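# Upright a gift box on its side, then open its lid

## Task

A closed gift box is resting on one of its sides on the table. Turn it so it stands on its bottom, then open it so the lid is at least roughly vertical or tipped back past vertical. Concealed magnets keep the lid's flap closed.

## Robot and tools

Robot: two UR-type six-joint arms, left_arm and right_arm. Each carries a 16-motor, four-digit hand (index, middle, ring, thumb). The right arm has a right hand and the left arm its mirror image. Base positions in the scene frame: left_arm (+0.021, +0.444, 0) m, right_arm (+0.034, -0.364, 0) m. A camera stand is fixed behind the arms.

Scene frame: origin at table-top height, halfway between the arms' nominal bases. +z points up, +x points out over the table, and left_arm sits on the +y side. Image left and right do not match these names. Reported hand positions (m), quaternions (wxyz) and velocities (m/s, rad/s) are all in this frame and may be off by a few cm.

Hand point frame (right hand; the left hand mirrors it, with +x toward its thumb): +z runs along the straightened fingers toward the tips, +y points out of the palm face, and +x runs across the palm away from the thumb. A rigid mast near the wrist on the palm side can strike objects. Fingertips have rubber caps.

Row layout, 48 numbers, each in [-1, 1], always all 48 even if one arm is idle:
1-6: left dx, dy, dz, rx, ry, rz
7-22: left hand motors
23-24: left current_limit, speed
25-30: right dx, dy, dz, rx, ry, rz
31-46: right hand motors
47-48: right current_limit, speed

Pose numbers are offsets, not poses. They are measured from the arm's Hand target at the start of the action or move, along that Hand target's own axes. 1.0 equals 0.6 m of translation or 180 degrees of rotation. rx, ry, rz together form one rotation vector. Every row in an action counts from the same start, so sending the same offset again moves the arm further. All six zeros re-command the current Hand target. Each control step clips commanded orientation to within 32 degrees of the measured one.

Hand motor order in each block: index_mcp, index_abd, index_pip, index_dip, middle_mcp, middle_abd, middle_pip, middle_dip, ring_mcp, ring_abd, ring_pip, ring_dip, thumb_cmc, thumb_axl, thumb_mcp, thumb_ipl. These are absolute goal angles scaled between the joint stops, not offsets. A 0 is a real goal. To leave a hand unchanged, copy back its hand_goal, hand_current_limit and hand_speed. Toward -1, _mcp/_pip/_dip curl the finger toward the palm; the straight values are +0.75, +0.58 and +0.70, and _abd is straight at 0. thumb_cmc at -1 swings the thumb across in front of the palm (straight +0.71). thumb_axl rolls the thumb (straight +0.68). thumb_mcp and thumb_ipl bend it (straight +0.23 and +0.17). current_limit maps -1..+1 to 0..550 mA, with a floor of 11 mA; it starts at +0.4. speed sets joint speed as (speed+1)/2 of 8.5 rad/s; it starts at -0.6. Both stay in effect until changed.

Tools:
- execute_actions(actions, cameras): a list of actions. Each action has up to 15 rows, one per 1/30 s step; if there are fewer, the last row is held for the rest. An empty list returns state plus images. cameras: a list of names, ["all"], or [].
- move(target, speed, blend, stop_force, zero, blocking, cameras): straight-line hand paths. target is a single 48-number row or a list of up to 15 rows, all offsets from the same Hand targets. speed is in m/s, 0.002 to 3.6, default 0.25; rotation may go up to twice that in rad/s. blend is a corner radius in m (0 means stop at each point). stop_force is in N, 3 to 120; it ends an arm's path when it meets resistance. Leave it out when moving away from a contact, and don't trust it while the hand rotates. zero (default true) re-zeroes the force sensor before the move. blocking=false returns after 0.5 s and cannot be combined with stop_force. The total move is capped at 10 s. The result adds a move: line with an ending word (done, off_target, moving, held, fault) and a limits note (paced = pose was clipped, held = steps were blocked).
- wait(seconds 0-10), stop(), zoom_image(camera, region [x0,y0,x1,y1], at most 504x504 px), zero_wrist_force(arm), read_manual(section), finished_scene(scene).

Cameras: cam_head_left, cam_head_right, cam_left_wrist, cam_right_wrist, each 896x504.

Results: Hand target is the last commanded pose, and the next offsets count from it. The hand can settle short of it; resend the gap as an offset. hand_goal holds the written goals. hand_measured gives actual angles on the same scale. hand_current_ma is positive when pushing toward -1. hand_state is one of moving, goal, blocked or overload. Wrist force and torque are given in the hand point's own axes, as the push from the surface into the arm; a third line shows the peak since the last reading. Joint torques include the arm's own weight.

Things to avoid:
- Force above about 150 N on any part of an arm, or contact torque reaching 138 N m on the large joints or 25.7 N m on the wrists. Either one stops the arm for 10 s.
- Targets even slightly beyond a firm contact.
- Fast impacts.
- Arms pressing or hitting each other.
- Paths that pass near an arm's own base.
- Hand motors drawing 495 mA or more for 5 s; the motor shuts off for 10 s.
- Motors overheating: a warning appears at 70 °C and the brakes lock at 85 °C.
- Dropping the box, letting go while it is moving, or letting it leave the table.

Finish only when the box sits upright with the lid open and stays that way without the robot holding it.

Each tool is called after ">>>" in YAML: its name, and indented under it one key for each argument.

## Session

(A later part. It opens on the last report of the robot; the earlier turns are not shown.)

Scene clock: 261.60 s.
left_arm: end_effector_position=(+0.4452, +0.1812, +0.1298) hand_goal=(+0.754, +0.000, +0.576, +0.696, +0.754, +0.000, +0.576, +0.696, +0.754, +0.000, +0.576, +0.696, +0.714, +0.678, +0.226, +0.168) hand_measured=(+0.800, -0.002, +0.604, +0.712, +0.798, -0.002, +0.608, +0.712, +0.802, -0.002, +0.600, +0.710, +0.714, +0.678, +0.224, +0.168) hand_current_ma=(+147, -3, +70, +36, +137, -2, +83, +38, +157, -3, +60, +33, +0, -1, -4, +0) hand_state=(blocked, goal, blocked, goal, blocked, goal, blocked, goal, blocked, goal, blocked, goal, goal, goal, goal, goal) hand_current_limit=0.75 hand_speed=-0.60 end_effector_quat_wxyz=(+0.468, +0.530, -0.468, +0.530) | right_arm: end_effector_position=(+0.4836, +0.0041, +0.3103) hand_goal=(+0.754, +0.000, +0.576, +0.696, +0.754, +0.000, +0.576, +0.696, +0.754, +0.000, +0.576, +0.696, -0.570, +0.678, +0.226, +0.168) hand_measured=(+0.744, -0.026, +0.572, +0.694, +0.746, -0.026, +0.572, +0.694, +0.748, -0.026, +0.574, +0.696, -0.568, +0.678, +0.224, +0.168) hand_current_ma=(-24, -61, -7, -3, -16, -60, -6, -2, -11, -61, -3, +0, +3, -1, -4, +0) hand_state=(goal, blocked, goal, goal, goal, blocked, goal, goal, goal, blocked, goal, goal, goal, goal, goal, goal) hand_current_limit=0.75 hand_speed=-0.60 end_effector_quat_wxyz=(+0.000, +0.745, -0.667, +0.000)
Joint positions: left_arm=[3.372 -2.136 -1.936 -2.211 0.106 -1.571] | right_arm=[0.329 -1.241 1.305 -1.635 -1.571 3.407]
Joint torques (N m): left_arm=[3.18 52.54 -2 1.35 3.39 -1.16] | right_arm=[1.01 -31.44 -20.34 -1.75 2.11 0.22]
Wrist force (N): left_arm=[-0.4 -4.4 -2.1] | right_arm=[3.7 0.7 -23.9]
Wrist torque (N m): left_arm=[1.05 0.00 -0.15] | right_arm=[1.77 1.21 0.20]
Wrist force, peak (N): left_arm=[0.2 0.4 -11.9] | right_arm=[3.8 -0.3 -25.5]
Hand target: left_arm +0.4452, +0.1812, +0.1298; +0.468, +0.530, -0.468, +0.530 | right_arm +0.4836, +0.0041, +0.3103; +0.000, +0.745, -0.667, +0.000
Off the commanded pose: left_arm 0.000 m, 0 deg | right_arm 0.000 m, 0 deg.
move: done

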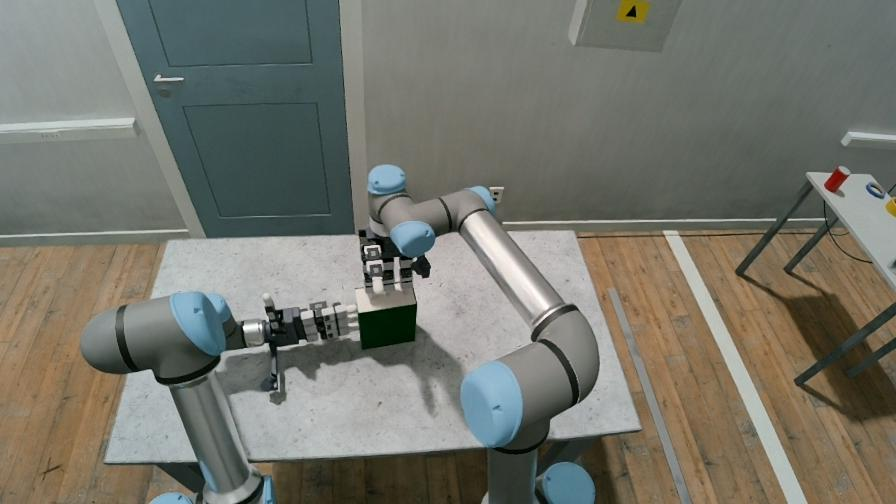

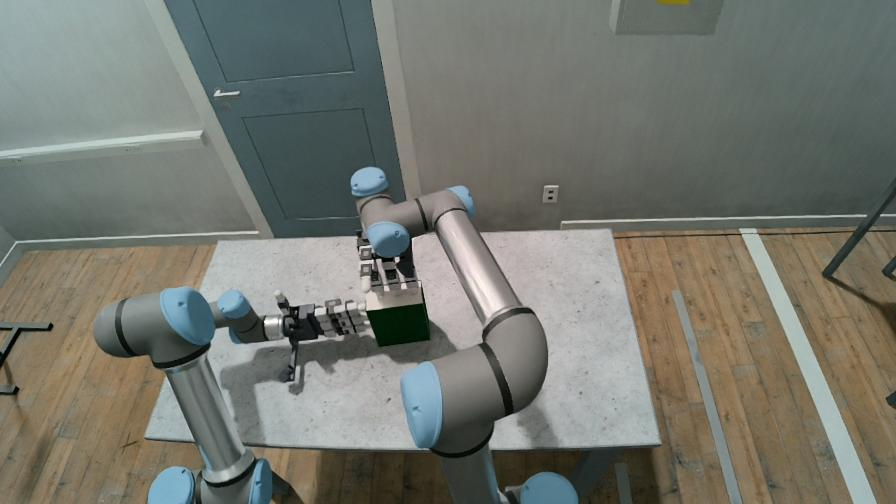

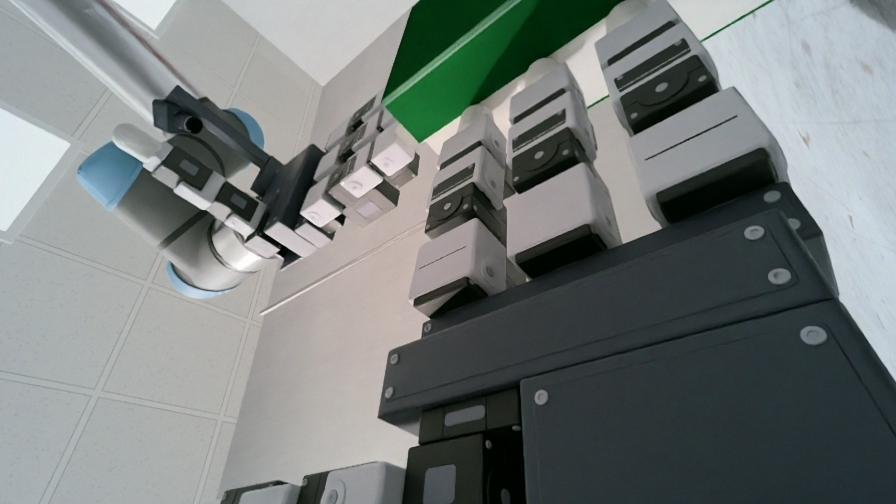

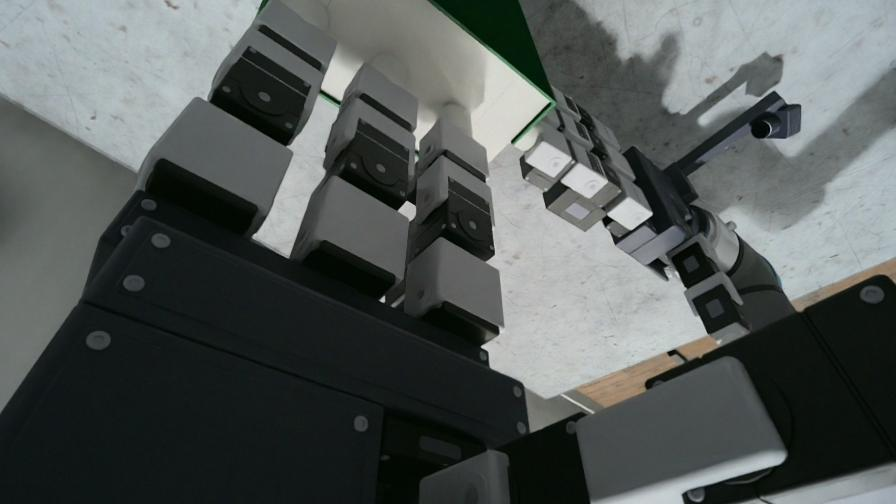

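>>> move:
  target:
    - [0,0.05,0,0,0,0,0.754,0,0.576,0.696,0.754,0,0.576,0.696,0.754,0,0.576,0.696,0.714,0.678,0.226,0.168,0.75,-0.6,0,0,0,0,0,0,0.754,0,0.576,0.696,0.754,0,0.576,0.696,0.754,0,0.576,0.696,-0.571,0.678,0.226,0.168,0.75,-0.6]
  speed: 0.008
  stop_force: 12
  cameras: ["all"]

Scene clock: 276.00 s.
left_arm: end_effector_position=(+0.4154, +0.1775, +0.1298) hand_goal=(+0.754, +0.000, +0.576, +0.696, +0.754, +0.000, +0.576, +0.696, +0.754, +0.000, +0.576, +0.696, +0.714, +0.678, +0.226, +0.168) hand_measured=(+0.764, -0.002, +0.582, +0.702, +0.764, -0.002, +0.584, +0.702, +0.764, -0.002, +0.582, +0.702, +0.714, +0.678, +0.224, +0.168) hand_current_ma=(+20, -3, +12, +9, +19, -3, +14, +10, +22, -3, +11, +9, +0, -1, -4, +0) hand_state=(goal, goal, goal, goal, goal, goal, goal, goal, goal, goal, goal, goal, goal, goal, goal, goal) hand_current_limit=0.75 hand_speed=-0.60 end_effector_quat_wxyz=(+0.468, +0.530, -0.468, +0.530) | right_arm: end_effector_position=(+0.4836, +0.0041, +0.3103) hand_goal=(+0.754, +0.000, +0.576, +0.696, +0.754, +0.000, +0.576, +0.696, +0.754, +0.000, +0.576, +0.696, -0.570, +0.678, +0.226, +0.168) hand_measured=(+0.730, -0.026, +0.564, +0.688, +0.740, -0.026, +0.568, +0.692, +0.750, -0.026, +0.574, +0.696, -0.568, +0.678, +0.224, +0.168) hand_current_ma=(-71, -61, -28, -15, -35, -60, -16, -7, -9, -61, -3, +0, +3, -1, -4, +0) hand_state=(blocked, blocked, goal, goal, goal, blocked, goal, goal, goal, blocked, goal, goal, goal, goal, goal, goal) hand_current_limit=0.75 hand_speed=-0.60 end_effector_quat_wxyz=(+0.000, +0.745, -0.667, +0.000)
Joint positions: left_arm=[3.379 -2.09 -2.026 -2.166 0.113 -1.571] | right_arm=[0.329 -1.241 1.305 -1.635 -1.571 3.407]
Joint torques (N m): left_arm=[7.06 48.53 -1.22 2.01 1.69 -1.21] | right_arm=[0.95 -30.99 -18.53 -1.65 2.07 0.37]
Wrist force (N): left_arm=[-0.1 1.1 1.3] | right_arm=[2.7 0.5 -22.9]
Wrist torque (N m): left_arm=[0.23 0.05 -0.23] | right_arm=[1.67 1.28 0.07]
Wrist force, peak (N): left_arm=[-0.3 -4.9 -2.1] | right_arm=[3.5 0.9 -24.5]
Hand target: left_arm +0.4154, +0.1775, +0.1298; +0.468, +0.530, -0.468, +0.530 | right_arm +0.4836, +0.0041, +0.3103; +0.000, +0.745, -0.667, +0.000
Off the commanded pose: left_arm 0.000 m, 0 deg | right_arm 0.000 m, 0 deg.
move: done

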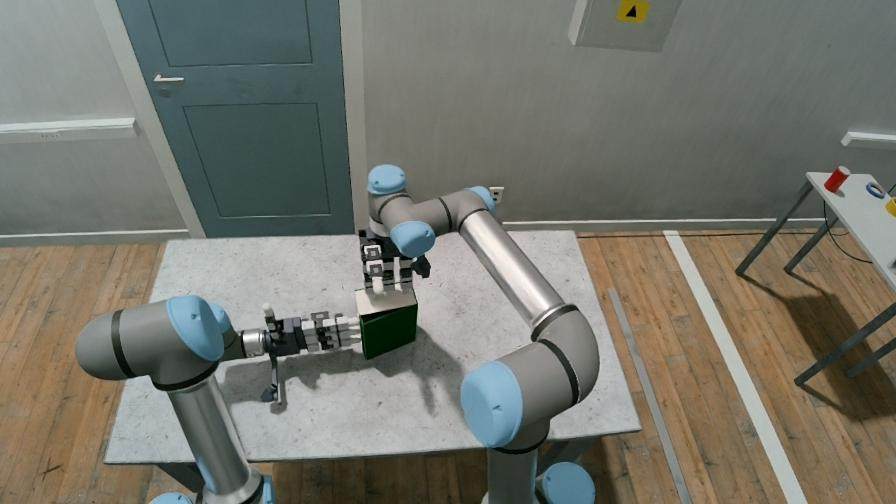

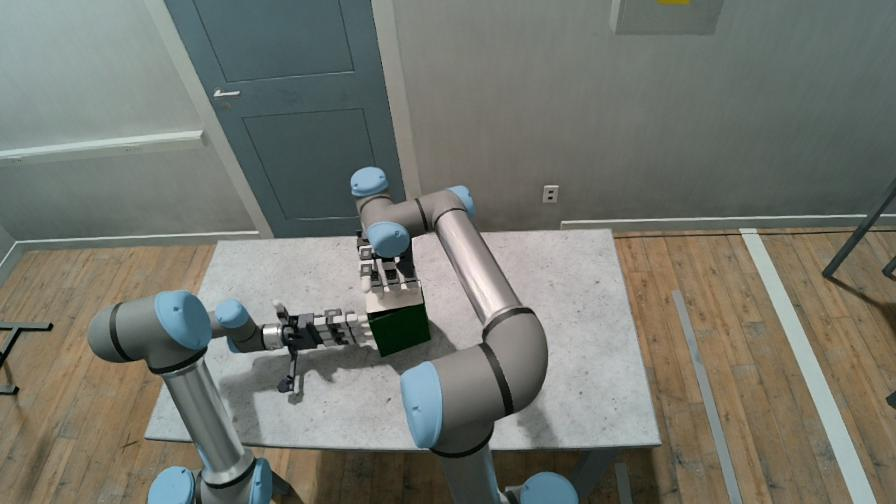

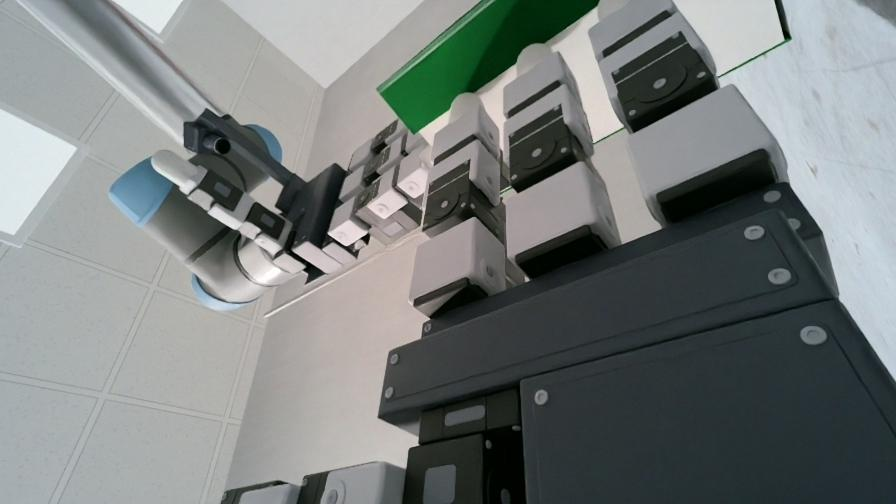

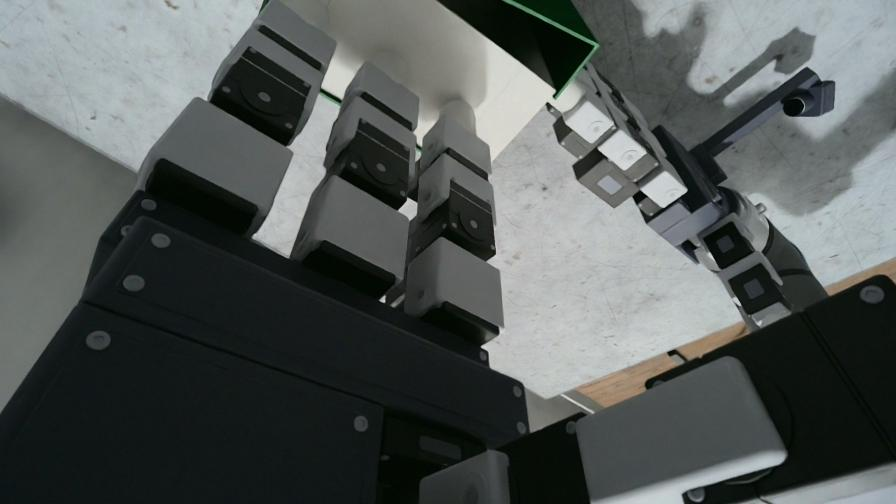

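>>> move:
  target:
    - [0,0.083,0.007,0,0,0,0.754,0,0.576,0.696,0.754,0,0.576,0.696,0.754,0,0.576,0.696,0.714,0.678,0.226,0.168,0.75,-0.6,0,0,0,0,0,0,0.754,0,0.576,0.696,0.754,0,0.576,0.696,0.754,0,0.576,0.696,-0.571,0.678,0.226,0.168,0.75,-0.6]
    - [0,0.133,0.057,0,0,0,0.754,0,0.576,0.696,0.754,0,0.576,0.696,0.754,0,0.576,0.696,0.714,0.678,0.226,0.168,0.75,-0.6,0,0,0,0,0,0,0.754,0,0.576,0.696,0.754,0,0.576,0.696,0.754,0,0.576,0.696,-0.571,0.678,0.226,0.168,0.75,-0.6]
    - [0,0.158,0.107,0,0,0,0.754,0,0.576,0.696,0.754,0,0.576,0.696,0.754,0,0.576,0.696,0.714,0.678,0.226,0.168,0.75,-0.6,0,0,0,0,0,0,0.754,0,0.576,0.696,0.754,0,0.576,0.696,0.754,0,0.576,0.696,-0.571,0.678,0.226,0.168,0.75,-0.6]
  speed: 0.03
  stop_force: 10
  cameras: ["all"]

Scene clock: 310.27 s.
left_arm: end_effector_position=(+0.3292, +0.1021, +0.1298) hand_goal=(+0.754, +0.000, +0.576, +0.696, +0.754, +0.000, +0.576, +0.696, +0.754, +0.000, +0.576, +0.696, +0.714, +0.678, +0.226, +0.168) hand_measured=(+0.756, -0.002, +0.578, +0.698, +0.756, -0.002, +0.578, +0.700, +0.756, -0.002, +0.578, +0.698, +0.714, +0.678, +0.224, +0.168) hand_current_ma=(+3, -3, +3, +4, +3, -3, +4, +4, +4, -3, +3, +4, +0, -1, -3, +0) hand_state=(goal, goal, goal, goal, goal, goal, goal, goal, goal, goal, goal, goal, goal, goal, goal, goal) hand_current_limit=0.75 hand_speed=-0.60 end_effector_quat_wxyz=(+0.468, +0.530, -0.468, +0.530) end_effector_velocity=(+0.000, +0.000, +0.000) end_effector_angular_velocity=(+0.000, +0.000, +0.000) | right_arm: end_effector_position=(+0.4836, +0.0041, +0.3103) hand_goal=(+0.754, +0.000, +0.576, +0.696, +0.754, +0.000, +0.576, +0.696, +0.754, +0.000, +0.576, +0.696, -0.570, +0.678, +0.226, +0.168) hand_measured=(+0.730, -0.026, +0.564, +0.688, +0.740, -0.026, +0.568, +0.692, +0.750, -0.026, +0.574, +0.696, -0.568, +0.678, +0.224, +0.168) hand_current_ma=(-71, -61, -28, -15, -35, -60, -16, -7, -9, -61, -3, +0, +3, -1, -4, +0) hand_state=(blocked, blocked, goal, goal, goal, blocked, goal, goal, goal, blocked, goal, goal, goal, goal, goal, goal) hand_current_limit=0.75 hand_speed=-0.60 end_effector_quat_wxyz=(+0.000, +0.745, -0.667, +0.000)
Joint positions: left_arm=[3.224 -1.981 -2.239 -2.068 -0.041 -1.566] | right_arm=[0.329 -1.241 1.305 -1.635 -1.571 3.407]
Joint velocities: left_arm=[0 0 -0.001 0.005 0 -0.004] | right_arm=[within noise]
Joint torques (N m): left_arm=[-5.01 42.88 -1.3 2.14 -1.6 -1.3] | right_arm=[0.83 -31.73 -15.05 -1.7 1.98 0.47]
Wrist force (N): left_arm=[0.0 2.2 1.8] | right_arm=[3.0 0.2 -23.0]
Wrist torque (N m): left_arm=[0.17 0.02 -0.24] | right_arm=[1.66 1.25 0.09]
Wrist force, peak (N): left_arm=[0.0 2.2 1.9] | right_arm=[2.9 0.4 -23.4]
Hand target: left_arm +0.3292, +0.1021, +0.1298; +0.468, +0.530, -0.468, +0.530 | right_arm +0.4836, +0.0041, +0.3103; +0.000, +0.745, -0.667, +0.000
Off the commanded pose: left_arm 0.000 m, 0 deg | right_arm 0.000 m, 0 deg.
move: done

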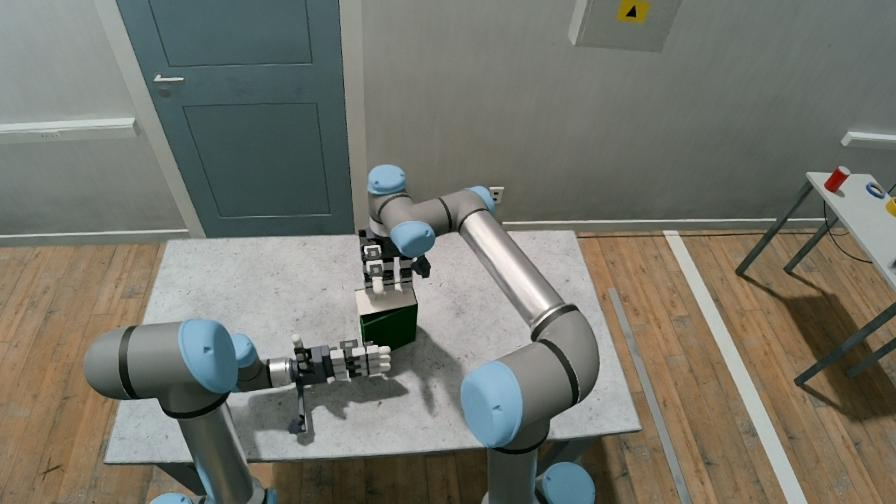

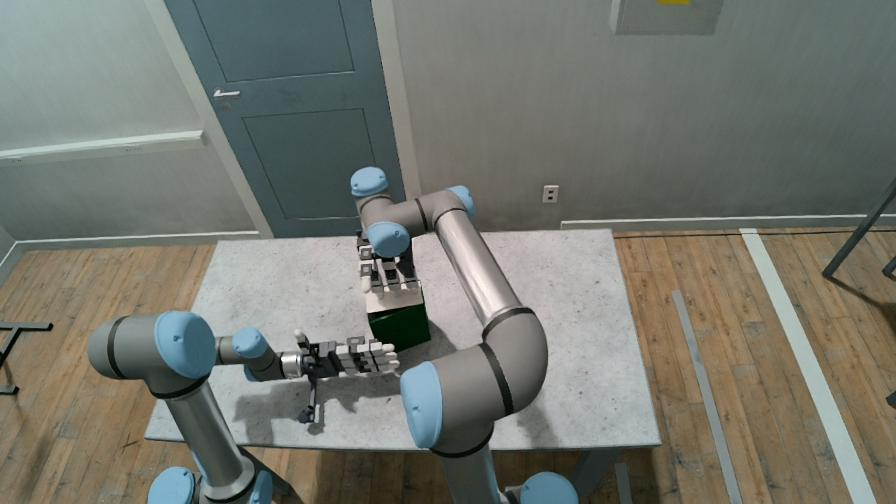

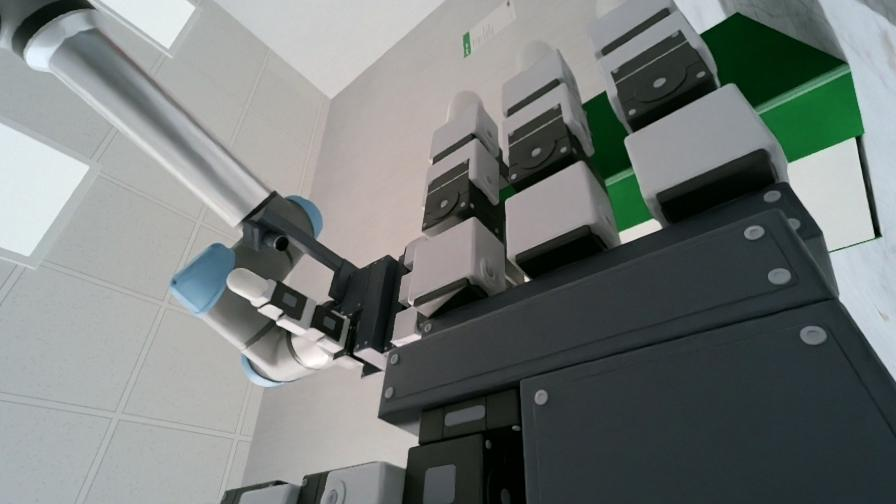

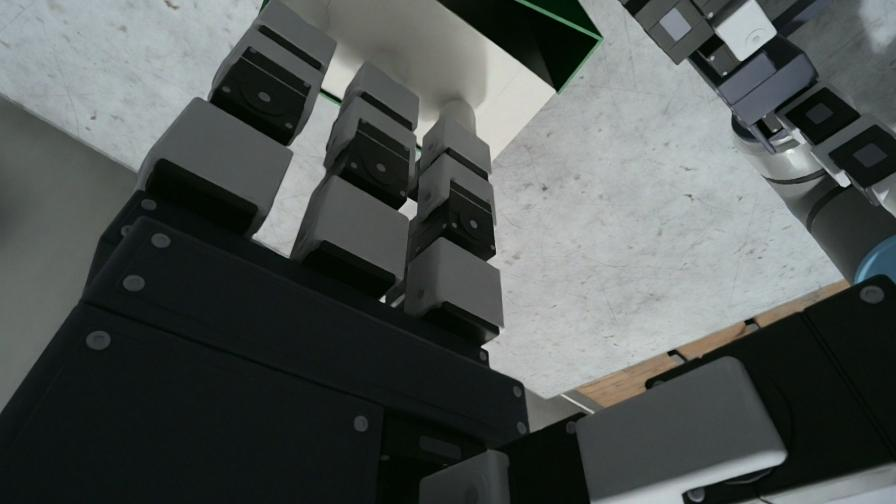

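>>> move:
  target:
    - [0,0,-0.167,0,0,0,0.754,0,0.576,0.696,0.754,0,0.576,0.696,0.754,0,0.576,0.696,0.714,0.678,0.226,0.168,0.75,-0.6,0,0,0,0,0,0,0.754,0,0.576,0.696,0.754,0,0.576,0.696,0.754,0,0.576,0.696,-0.571,0.678,0.226,0.168,0.75,-0.6]
    - [0,-0.217,-0.167,0,0,0,0.754,0,0.576,0.696,0.754,0,0.576,0.696,0.754,0,0.576,0.696,0.714,0.678,0.226,0.168,0.75,-0.6,0,0,0,0,0,0,0.754,0,0.576,0.696,0.754,0,0.576,0.696,0.754,0,0.576,0.696,-0.571,0.678,0.226,0.168,0.75,-0.6]
  speed: 0.12

>>> move:
  target:
    - [0,0,0.1,0,0,0,0.754,0,0.576,0.696,0.754,0,0.576,0.696,0.754,0,0.576,0.696,0.714,0.678,0.226,0.168,0.75,-0.6,0,0,0,0,0,0,0.754,0,0.576,0.696,0.754,0,0.576,0.696,0.754,0,0.576,0.696,-0.571,0.678,0.226,0.168,0.75,-0.6]
  speed: 0.01
  stop_force: 3
  cameras: ["cam_head_left","cam_left_wrist","cam_right_wrist"]

Scene clock: 335.27 s.
left_arm: end_effector_position=(+0.4461, +0.2176, +0.1298) hand_goal=(+0.754, +0.000, +0.576, +0.696, +0.754, +0.000, +0.576, +0.696, +0.754, +0.000, +0.576, +0.696, +0.714, +0.678, +0.226, +0.168) hand_measured=(+0.756, -0.002, +0.578, +0.698, +0.756, -0.002, +0.578, +0.700, +0.756, -0.002, +0.578, +0.698, +0.714, +0.678, +0.224, +0.168) hand_current_ma=(+2, -3, +3, +4, +2, -3, +4, +4, +3, -3, +3, +4, +0, -1, -3, +0) hand_state=(goal, goal, goal, goal, goal, goal, goal, goal, goal, goal, goal, goal, goal, goal, goal, goal) hand_current_limit=0.75 hand_speed=-0.60 end_effector_quat_wxyz=(+0.468, +0.530, -0.468, +0.530) | right_arm: end_effector_position=(+0.4836, +0.0041, +0.3103) hand_goal=(+0.754, +0.000, +0.576, +0.696, +0.754, +0.000, +0.576, +0.696, +0.754, +0.000, +0.576, +0.696, -0.570, +0.678, +0.226, +0.168) hand_measured=(+0.730, -0.026, +0.564, +0.688, +0.740, -0.026, +0.568, +0.692, +0.750, -0.026, +0.574, +0.696, -0.568, +0.678, +0.224, +0.168) hand_current_ma=(-71, -61, -28, -15, -35, -60, -16, -7, -9, -61, -3, +0, +3, -1, -4, +0) hand_state=(blocked, blocked, goal, goal, goal, blocked, goal, goal, goal, blocked, goal, goal, goal, goal, goal, goal) hand_current_limit=0.75 hand_speed=-0.60 end_effector_quat_wxyz=(+0.000, +0.745, -0.667, +0.000)
Joint positions: left_arm=[3.447 -2.137 -1.935 -2.21 0.181 -1.572] | right_arm=[0.329 -1.241 1.305 -1.635 -1.571 3.407]
Joint torques (N m): left_arm=[-6.21 24.31 21.11 -2.46 -1.65 1.79] | right_arm=[0.22 -31.34 -11.87 -1.76 2.02 0.78]
Wrist force (N): left_arm=[-0.1 1.9 1.4] | right_arm=[3.1 0.4 -22.9]
Wrist torque (N m): left_arm=[0.19 0.04 -0.42] | right_arm=[1.68 1.23 0.11]
Wrist force, peak (N): left_arm=[0.0 2.1 2.5] | right_arm=[3.4 0.5 -23.4]
Hand target: left_arm +0.4461, +0.2176, +0.1298; +0.468, +0.530, -0.468, +0.530 | right_arm +0.4836, +0.0041, +0.3103; +0.000, +0.745, -0.667, +0.000
Off the commanded pose: left_arm 0.000 m, 0 deg | right_arm 0.000 m, 0 deg.
move: done

Scene clock: 340.03 s.
left_arm: end_effector_position=(+0.4505, +0.1822, +0.1298) hand_goal=(+0.754, +0.000, +0.576, +0.696, +0.754, +0.000, +0.576, +0.696, +0.754, +0.000, +0.576, +0.696, +0.714, +0.678, +0.226, +0.168) hand_measured=(+0.756, -0.002, +0.578, +0.698, +0.756, -0.002, +0.578, +0.698, +0.756, -0.002, +0.578, +0.698, +0.714, +0.678, +0.224, +0.168) hand_current_ma=(+2, -3, +3, +3, +2, -3, +3, +4, +2, -3, +3, +4, +0, -1, -3, +0) hand_state=(goal, goal, goal, goal, goal, goal, goal, goal, goal, goal, goal, goal, goal, goal, goal, goal) hand_current_limit=0.75 hand_speed=-0.60 end_effector_quat_wxyz=(+0.468, +0.530, -0.468, +0.530) | right_arm: end_effector_position=(+0.4836, +0.0041, +0.3103) hand_goal=(+0.754, +0.000, +0.576, +0.696, +0.754, +0.000, +0.576, +0.696, +0.754, +0.000, +0.576, +0.696, -0.570, +0.678, +0.226, +0.168) hand_measured=(+0.730, -0.026, +0.564, +0.688, +0.740, -0.026, +0.568, +0.692, +0.750, -0.026, +0.574, +0.696, -0.568, +0.678, +0.224, +0.168) hand_current_ma=(-71, -61, -28, -15, -35, -60, -16, -7, -8, -61, -3, +0, +3, -1, -4, +0) hand_state=(blocked, blocked, goal, goal, goal, blocked, goal, goal, goal, blocked, goal, goal, goal, goal, goal, goal) hand_current_limit=0.75 hand_speed=-0.60 end_effector_quat_wxyz=(+0.000, +0.745, -0.667, +0.000)
Joint positions: left_arm=[3.371 -2.144 -1.92 -2.217 0.106 -1.572] | right_arm=[0.329 -1.241 1.305 -1.635 -1.571 3.407]
Joint torques (N m): left_arm=[5.89 49.98 -0.19 1.87 1.69 0.43] | right_arm=[0.42 -32.16 -9.97 -1.74 1.92 0.8]
Wrist force (N): left_arm=[0.0 1.6 -0.8] | right_arm=[3.0 0.3 -23.4]
Wrist torque (N m): left_arm=[0.37 0.05 -0.39] | right_arm=[1.71 1.27 0.10]
Wrist force, peak (N): left_arm=[0.2 1.8 -10.1] | right_arm=[3.2 0.5 -23.6]
Hand target: left_arm +0.4505, +0.1822, +0.1298; +0.468, +0.530, -0.468, +0.530 (not the last commanded pose) | right_arm +0.4836, +0.0041, +0.3103; +0.000, +0.745, -0.667, +0.000
Off the commanded pose: left_arm 0.024 m, 0 deg | right_arm 0.000 m, 0 deg.
move: contact (left_arm)
Images, in order (width x height): cam_head_left 896x504, cam_left_wrist 896x504, cam_right_wrist 896x504.

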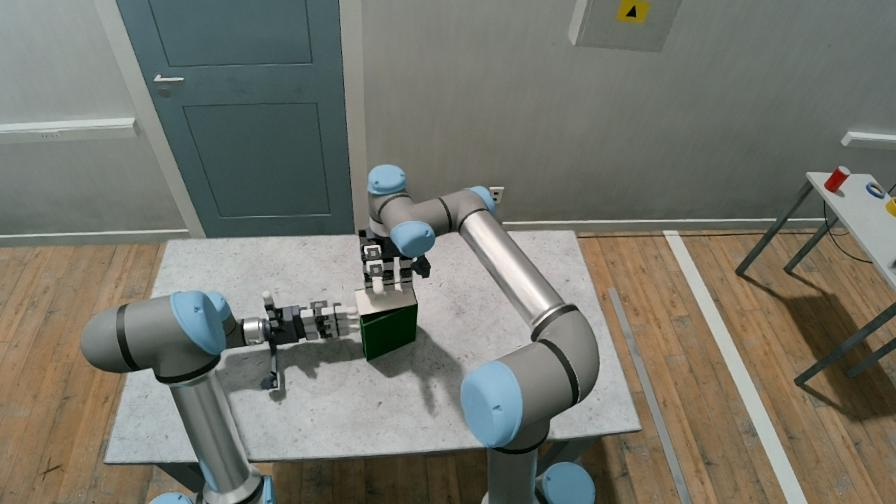

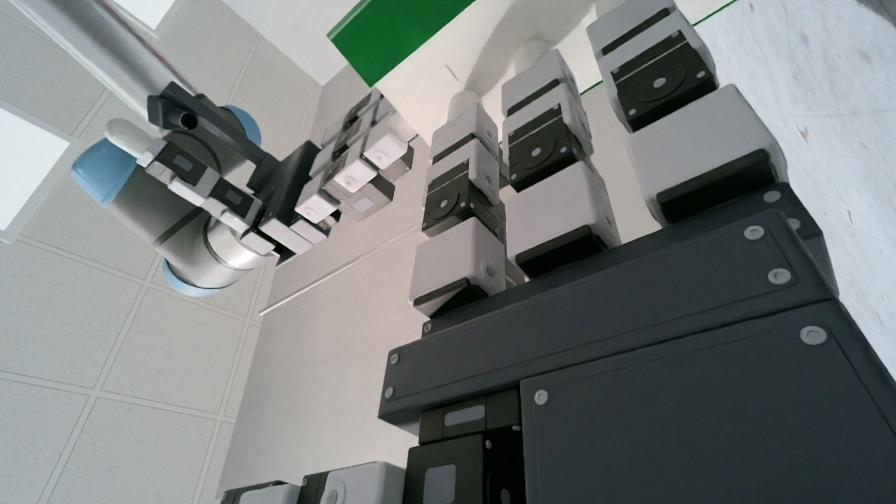

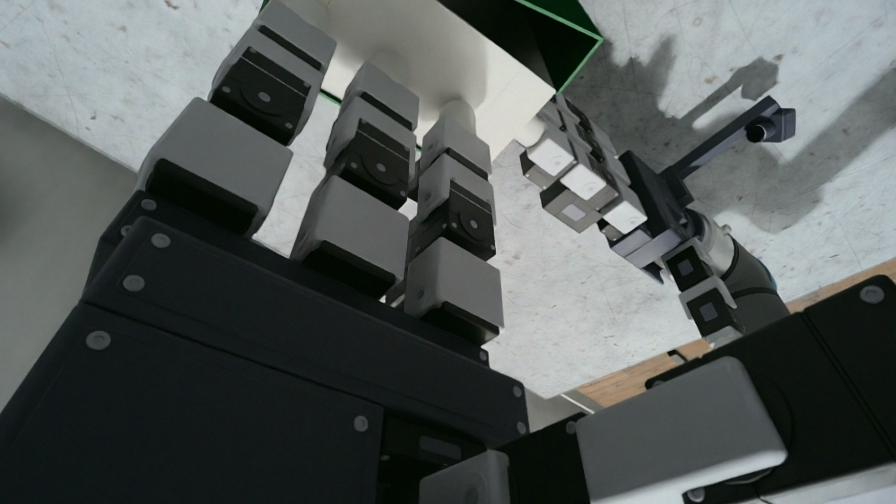

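>>> move:
  target:
    - [0,0.06,0.003,0,0,0,0.754,0,0.576,0.696,0.754,0,0.576,0.696,0.754,0,0.576,0.696,0.714,0.678,0.226,0.168,0.75,-0.6,0,0,0,0,0,0,0.754,0,0.576,0.696,0.754,0,0.576,0.696,0.754,0,0.576,0.696,-0.571,0.678,0.226,0.168,0.75,-0.6]
    - [0,0.09,0.045,0,0,0,0.754,0,0.576,0.696,0.754,0,0.576,0.696,0.754,0,0.576,0.696,0.714,0.678,0.226,0.168,0.75,-0.6,0,0,0,0,0,0,0.754,0,0.576,0.696,0.754,0,0.576,0.696,0.754,0,0.576,0.696,-0.571,0.678,0.226,0.168,0.75,-0.6]
  speed: 0.015
  stop_force: 12
  cameras: ["cam_head_left","cam_left_wrist","cam_right_wrist"]

Scene clock: 354.77 s.
left_arm: end_effector_position=(+0.4002, +0.1488, +0.1298) hand_goal=(+0.754, +0.000, +0.576, +0.696, +0.754, +0.000, +0.576, +0.696, +0.754, +0.000, +0.576, +0.696, +0.714, +0.678, +0.226, +0.168) hand_measured=(+0.776, -0.004, +0.596, +0.714, +0.756, -0.002, +0.578, +0.700, +0.756, -0.004, +0.578, +0.698, +0.714, +0.678, +0.224, +0.168) hand_current_ma=(+57, -4, +49, +44, +4, -3, +4, +4, +4, -4, +3, +4, +0, -1, -3, +0) hand_state=(blocked, goal, blocked, goal, goal, goal, goal, goal, goal, goal, goal, goal, goal, goal, goal, goal) hand_current_limit=0.75 hand_speed=-0.60 end_effector_quat_wxyz=(+0.468, +0.530, -0.468, +0.530) | right_arm: end_effector_position=(+0.4836, +0.0041, +0.3103) hand_goal=(+0.754, +0.000, +0.576, +0.696, +0.754, +0.000, +0.576, +0.696, +0.754, +0.000, +0.576, +0.696, -0.570, +0.678, +0.226, +0.168) hand_measured=(+0.714, -0.040, +0.554, +0.682, +0.738, -0.080, +0.568, +0.692, +0.794, -0.076, +0.602, +0.714, -0.568, +0.678, +0.224, +0.168) hand_current_ma=(-130, -101, -55, -32, -39, -238, -18, -8, +130, -226, +69, +42, +3, -1, -4, +0) hand_state=(blocked, blocked, blocked, goal, goal, blocked, goal, goal, blocked, blocked, blocked, goal, goal, goal, goal, goal) hand_current_limit=0.75 hand_speed=-0.60 end_effector_quat_wxyz=(+0.000, +0.745, -0.667, +0.000)
Joint positions: left_arm=[3.32 -2.071 -2.064 -2.146 0.055 -1.573] | right_arm=[0.329 -1.241 1.305 -1.635 -1.571 3.407]
Joint torques (N m): left_arm=[-10.44 48.7 -1.28 2.19 -1.98 -1.27] | right_arm=[0.32 -31.8 -13.65 -1.74 2.06 1.02]
Wrist force (N): left_arm=[0.0 1.9 -5.6] | right_arm=[6.5 -0.2 -11.3]
Wrist torque (N m): left_arm=[0.78 0.24 -0.23] | right_arm=[0.88 1.12 0.25]
Wrist force, peak (N): left_arm=[0.3 1.9 -9.0] | right_arm=[3.2 0.4 -23.6]
Hand target: left_arm +0.4002, +0.1488, +0.1298; +0.468, +0.530, -0.468, +0.530 | right_arm +0.4836, +0.0041, +0.3103; +0.000, +0.745, -0.667, +0.000
Off the commanded pose: left_arm 0.000 m, 0 deg | right_arm 0.000 m, 0 deg.
move: done
Images, in order (width x height): cam_head_left 896x504, cam_left_wrist 896x504, cam_right_wrist 896x504.

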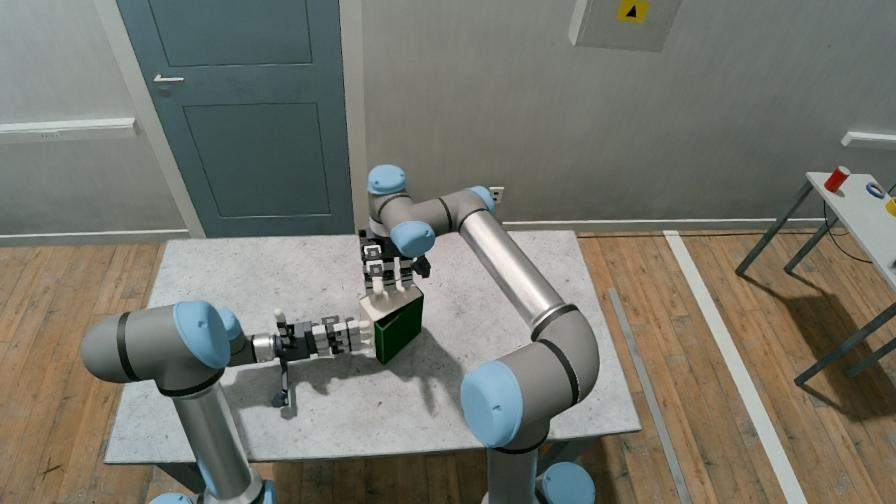

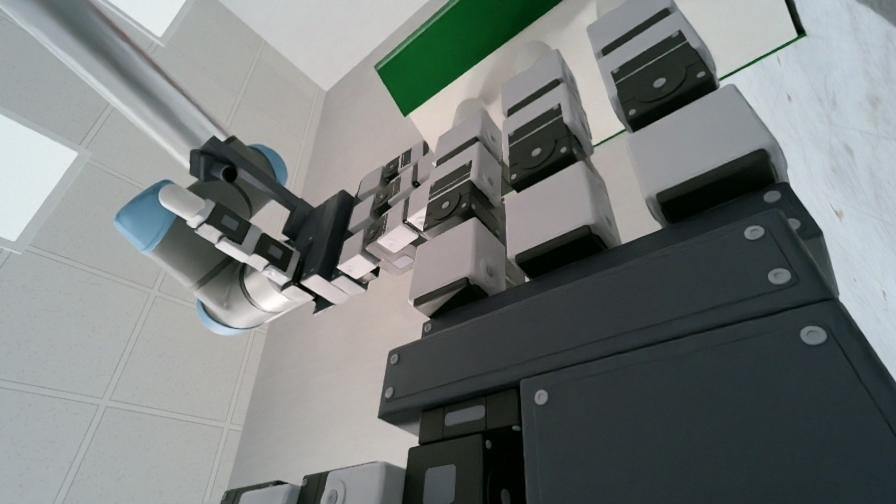

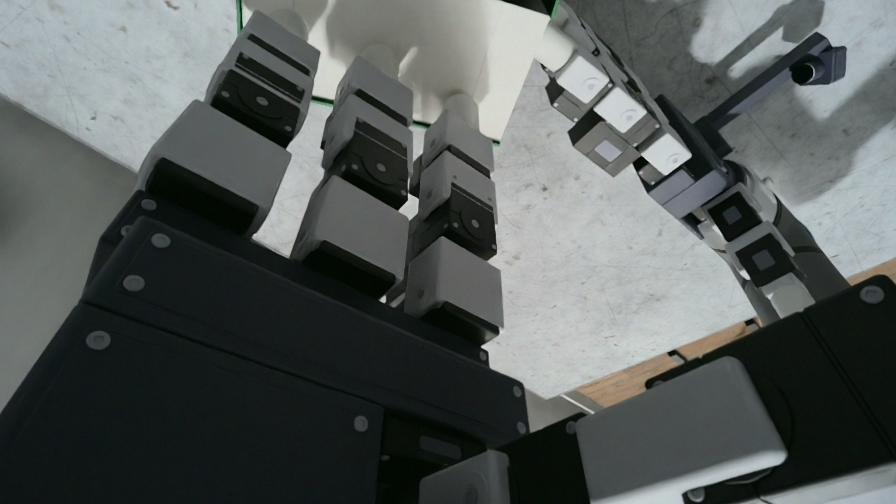

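>>> zoom_image:
  camera: "cam_left_wrist"
  region: [350, 0, 700, 200]

>>> zoom_image:
  camera: "cam_head_left"
  region: [320, 270, 460, 370]

>>> zoom_image:
  camera: "cam_right_wrist"
  region: [380, 0, 660, 160]

Scaled by 1.440 from the camera's 896x504 image, which has a finer 1280x720 frame.

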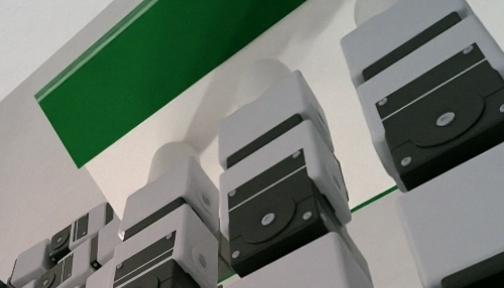

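Scaled by 3.600 from the camera's 896x504 image, which has a finer 1280x720 frame.

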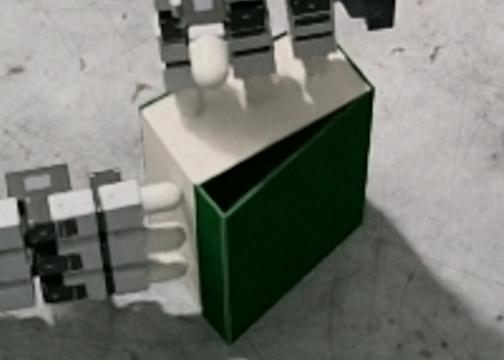

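Scaled by 1.800 from the camera's 896x504 image, which has a finer 1280x720 frame.

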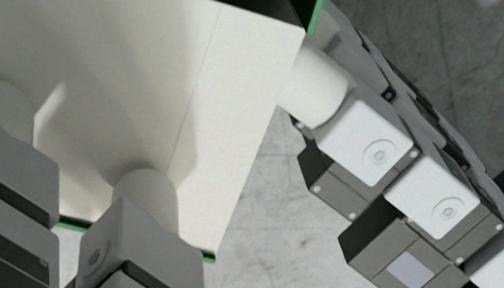

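>>> move:
  target:
    - [0,0.0495,0.02,0,0,0,0.754,0,0.576,0.696,0.754,0,0.576,0.696,0.754,0,0.576,0.696,0.714,0.678,0.226,0.168,0.75,-0.6,0,0,0,0,0,0,0.754,0,0.576,0.696,0.754,0,0.576,0.696,0.754,0,0.576,0.696,-0.571,0.678,0.226,0.168,0.75,-0.6]
  speed: 0.012
  stop_force: 12
  cameras: ["cam_head_left","cam_left_wrist","cam_right_wrist"]

>>> zoom_image:
  camera: "cam_head_left"
  region: [320, 270, 460, 370]

>>> zoom_image:
  camera: "cam_right_wrist"
  region: [380, 0, 660, 160]

Scene clock: 406.13 s.
left_arm: end_effector_position=(+0.3722, +0.1333, +0.1298) hand_goal=(+0.754, +0.000, +0.576, +0.696, +0.754, +0.000, +0.576, +0.696, +0.754, +0.000, +0.576, +0.696, +0.714, +0.678, +0.226, +0.168) hand_measured=(+0.756, -0.004, +0.578, +0.698, +0.756, -0.002, +0.578, +0.700, +0.756, -0.004, +0.578, +0.698, +0.714, +0.678, +0.224, +0.168) hand_current_ma=(+4, -4, +3, +4, +3, -3, +4, +4, +4, -4, +3, +4, +0, -1, -3, +0) hand_state=(goal, goal, goal, goal, goal, goal, goal, goal, goal, goal, goal, goal, goal, goal, goal, goal) hand_current_limit=0.75 hand_speed=-0.60 end_effector_quat_wxyz=(+0.468, +0.530, -0.468, +0.530) end_effector_velocity=(+0.001, +0.000, +0.000) end_effector_angular_velocity=(+0.000, +0.000, +0.001) | right_arm: end_effector_position=(+0.4836, +0.0041, +0.3103) hand_goal=(+0.754, +0.000, +0.576, +0.696, +0.754, +0.000, +0.576, +0.696, +0.754, +0.000, +0.576, +0.696, -0.570, +0.678, +0.226, +0.168) hand_measured=(+0.712, -0.026, +0.554, +0.682, +0.736, -0.080, +0.566, +0.690, +0.800, -0.060, +0.604, +0.716, -0.568, +0.678, +0.224, +0.168) hand_current_ma=(-138, -58, -58, -35, -46, -242, -22, -10, +151, -170, +80, +50, +3, -1, -4, +0) hand_state=(blocked, blocked, blocked, goal, goal, blocked, goal, goal, blocked, blocked, blocked, goal, goal, goal, goal, goal) hand_current_limit=0.75 hand_speed=-0.60 end_effector_quat_wxyz=(+0.000, +0.745, -0.667, +0.000)
Joint positions: left_arm=[3.294 -2.034 -2.137 -2.115 0.028 -1.568] | right_arm=[0.329 -1.241 1.305 -1.635 -1.571 3.407]
Joint velocities: left_arm=[0.001 0.001 -0.001 0.006 -0.001 -0.006] | right_arm=[within noise]
Joint torques (N m): left_arm=[-6.52 45.65 -2.13 2.14 -1.56 -1.42] | right_arm=[0.18 -32.21 -30.08 -1.79 1.9 1.09]
Wrist force (N): left_arm=[-0.3 2.3 1.6] | right_arm=[3.5 0.4 -12.6]
Wrist torque (N m): left_arm=[0.22 0.09 -0.28] | right_arm=[0.87 0.81 0.13]
Wrist force, peak (N): left_arm=[-0.2 1.8 -6.1] | right_arm=[3.4 0.8 -13.1]
Hand target: left_arm +0.3722, +0.1333, +0.1298; +0.468, +0.530, -0.468, +0.530 | right_arm +0.4836, +0.0041, +0.3103; +0.000, +0.745, -0.667, +0.000
Off the commanded pose: left_arm 0.000 m, 0 deg | right_arm 0.000 m, 0 deg.
move: done
Images, in order (width x height): cam_head_left 896x504, cam_left_wrist 896x504, cam_right_wrist 896x504.

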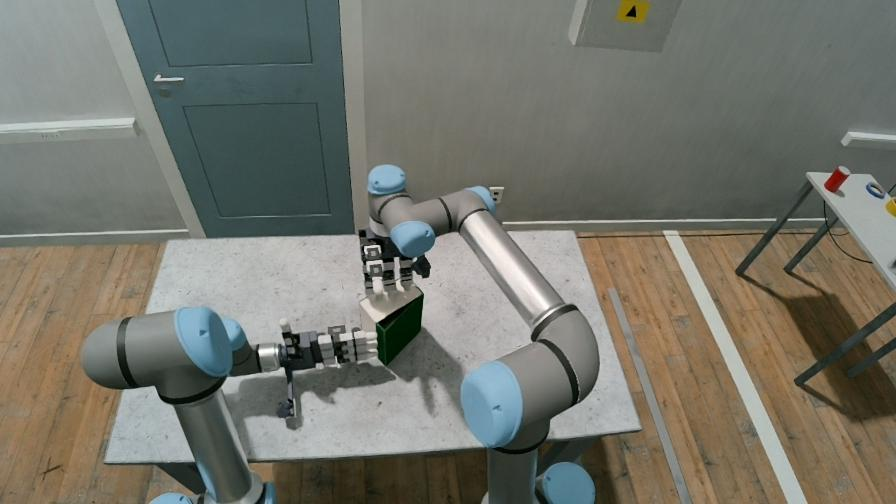

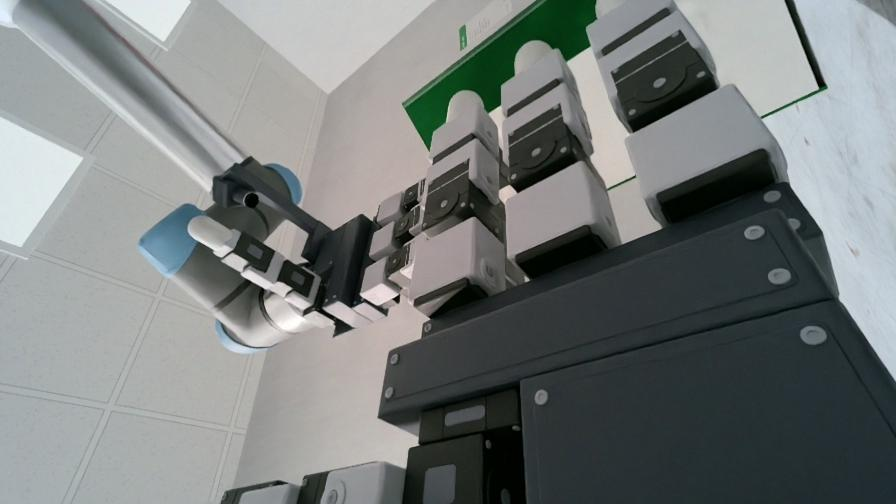

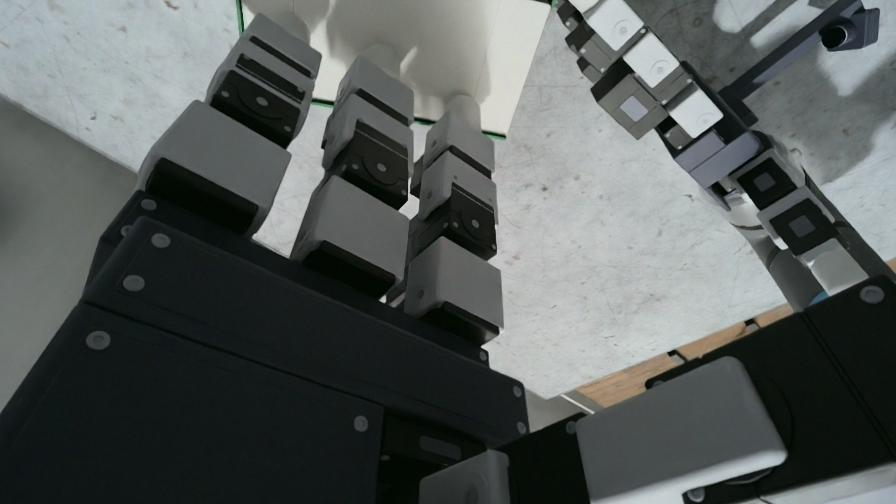

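Scaled by 3.600 from the camera's 896x504 image, which has a finer 1280x720 frame.

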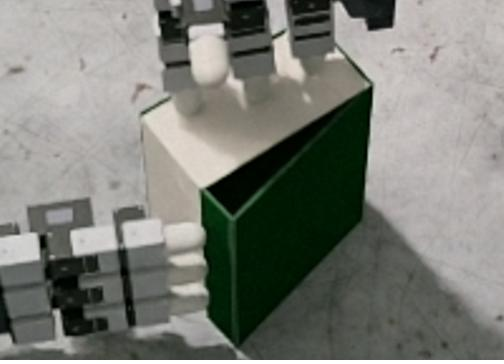

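Scaled by 1.800 from the camera's 896x504 image, which has a finer 1280x720 frame.

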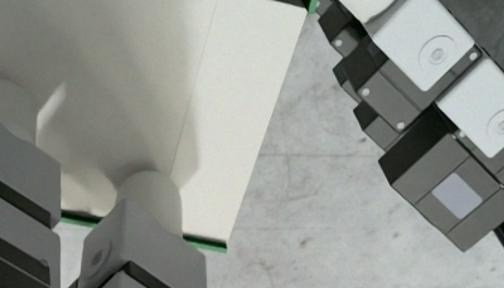

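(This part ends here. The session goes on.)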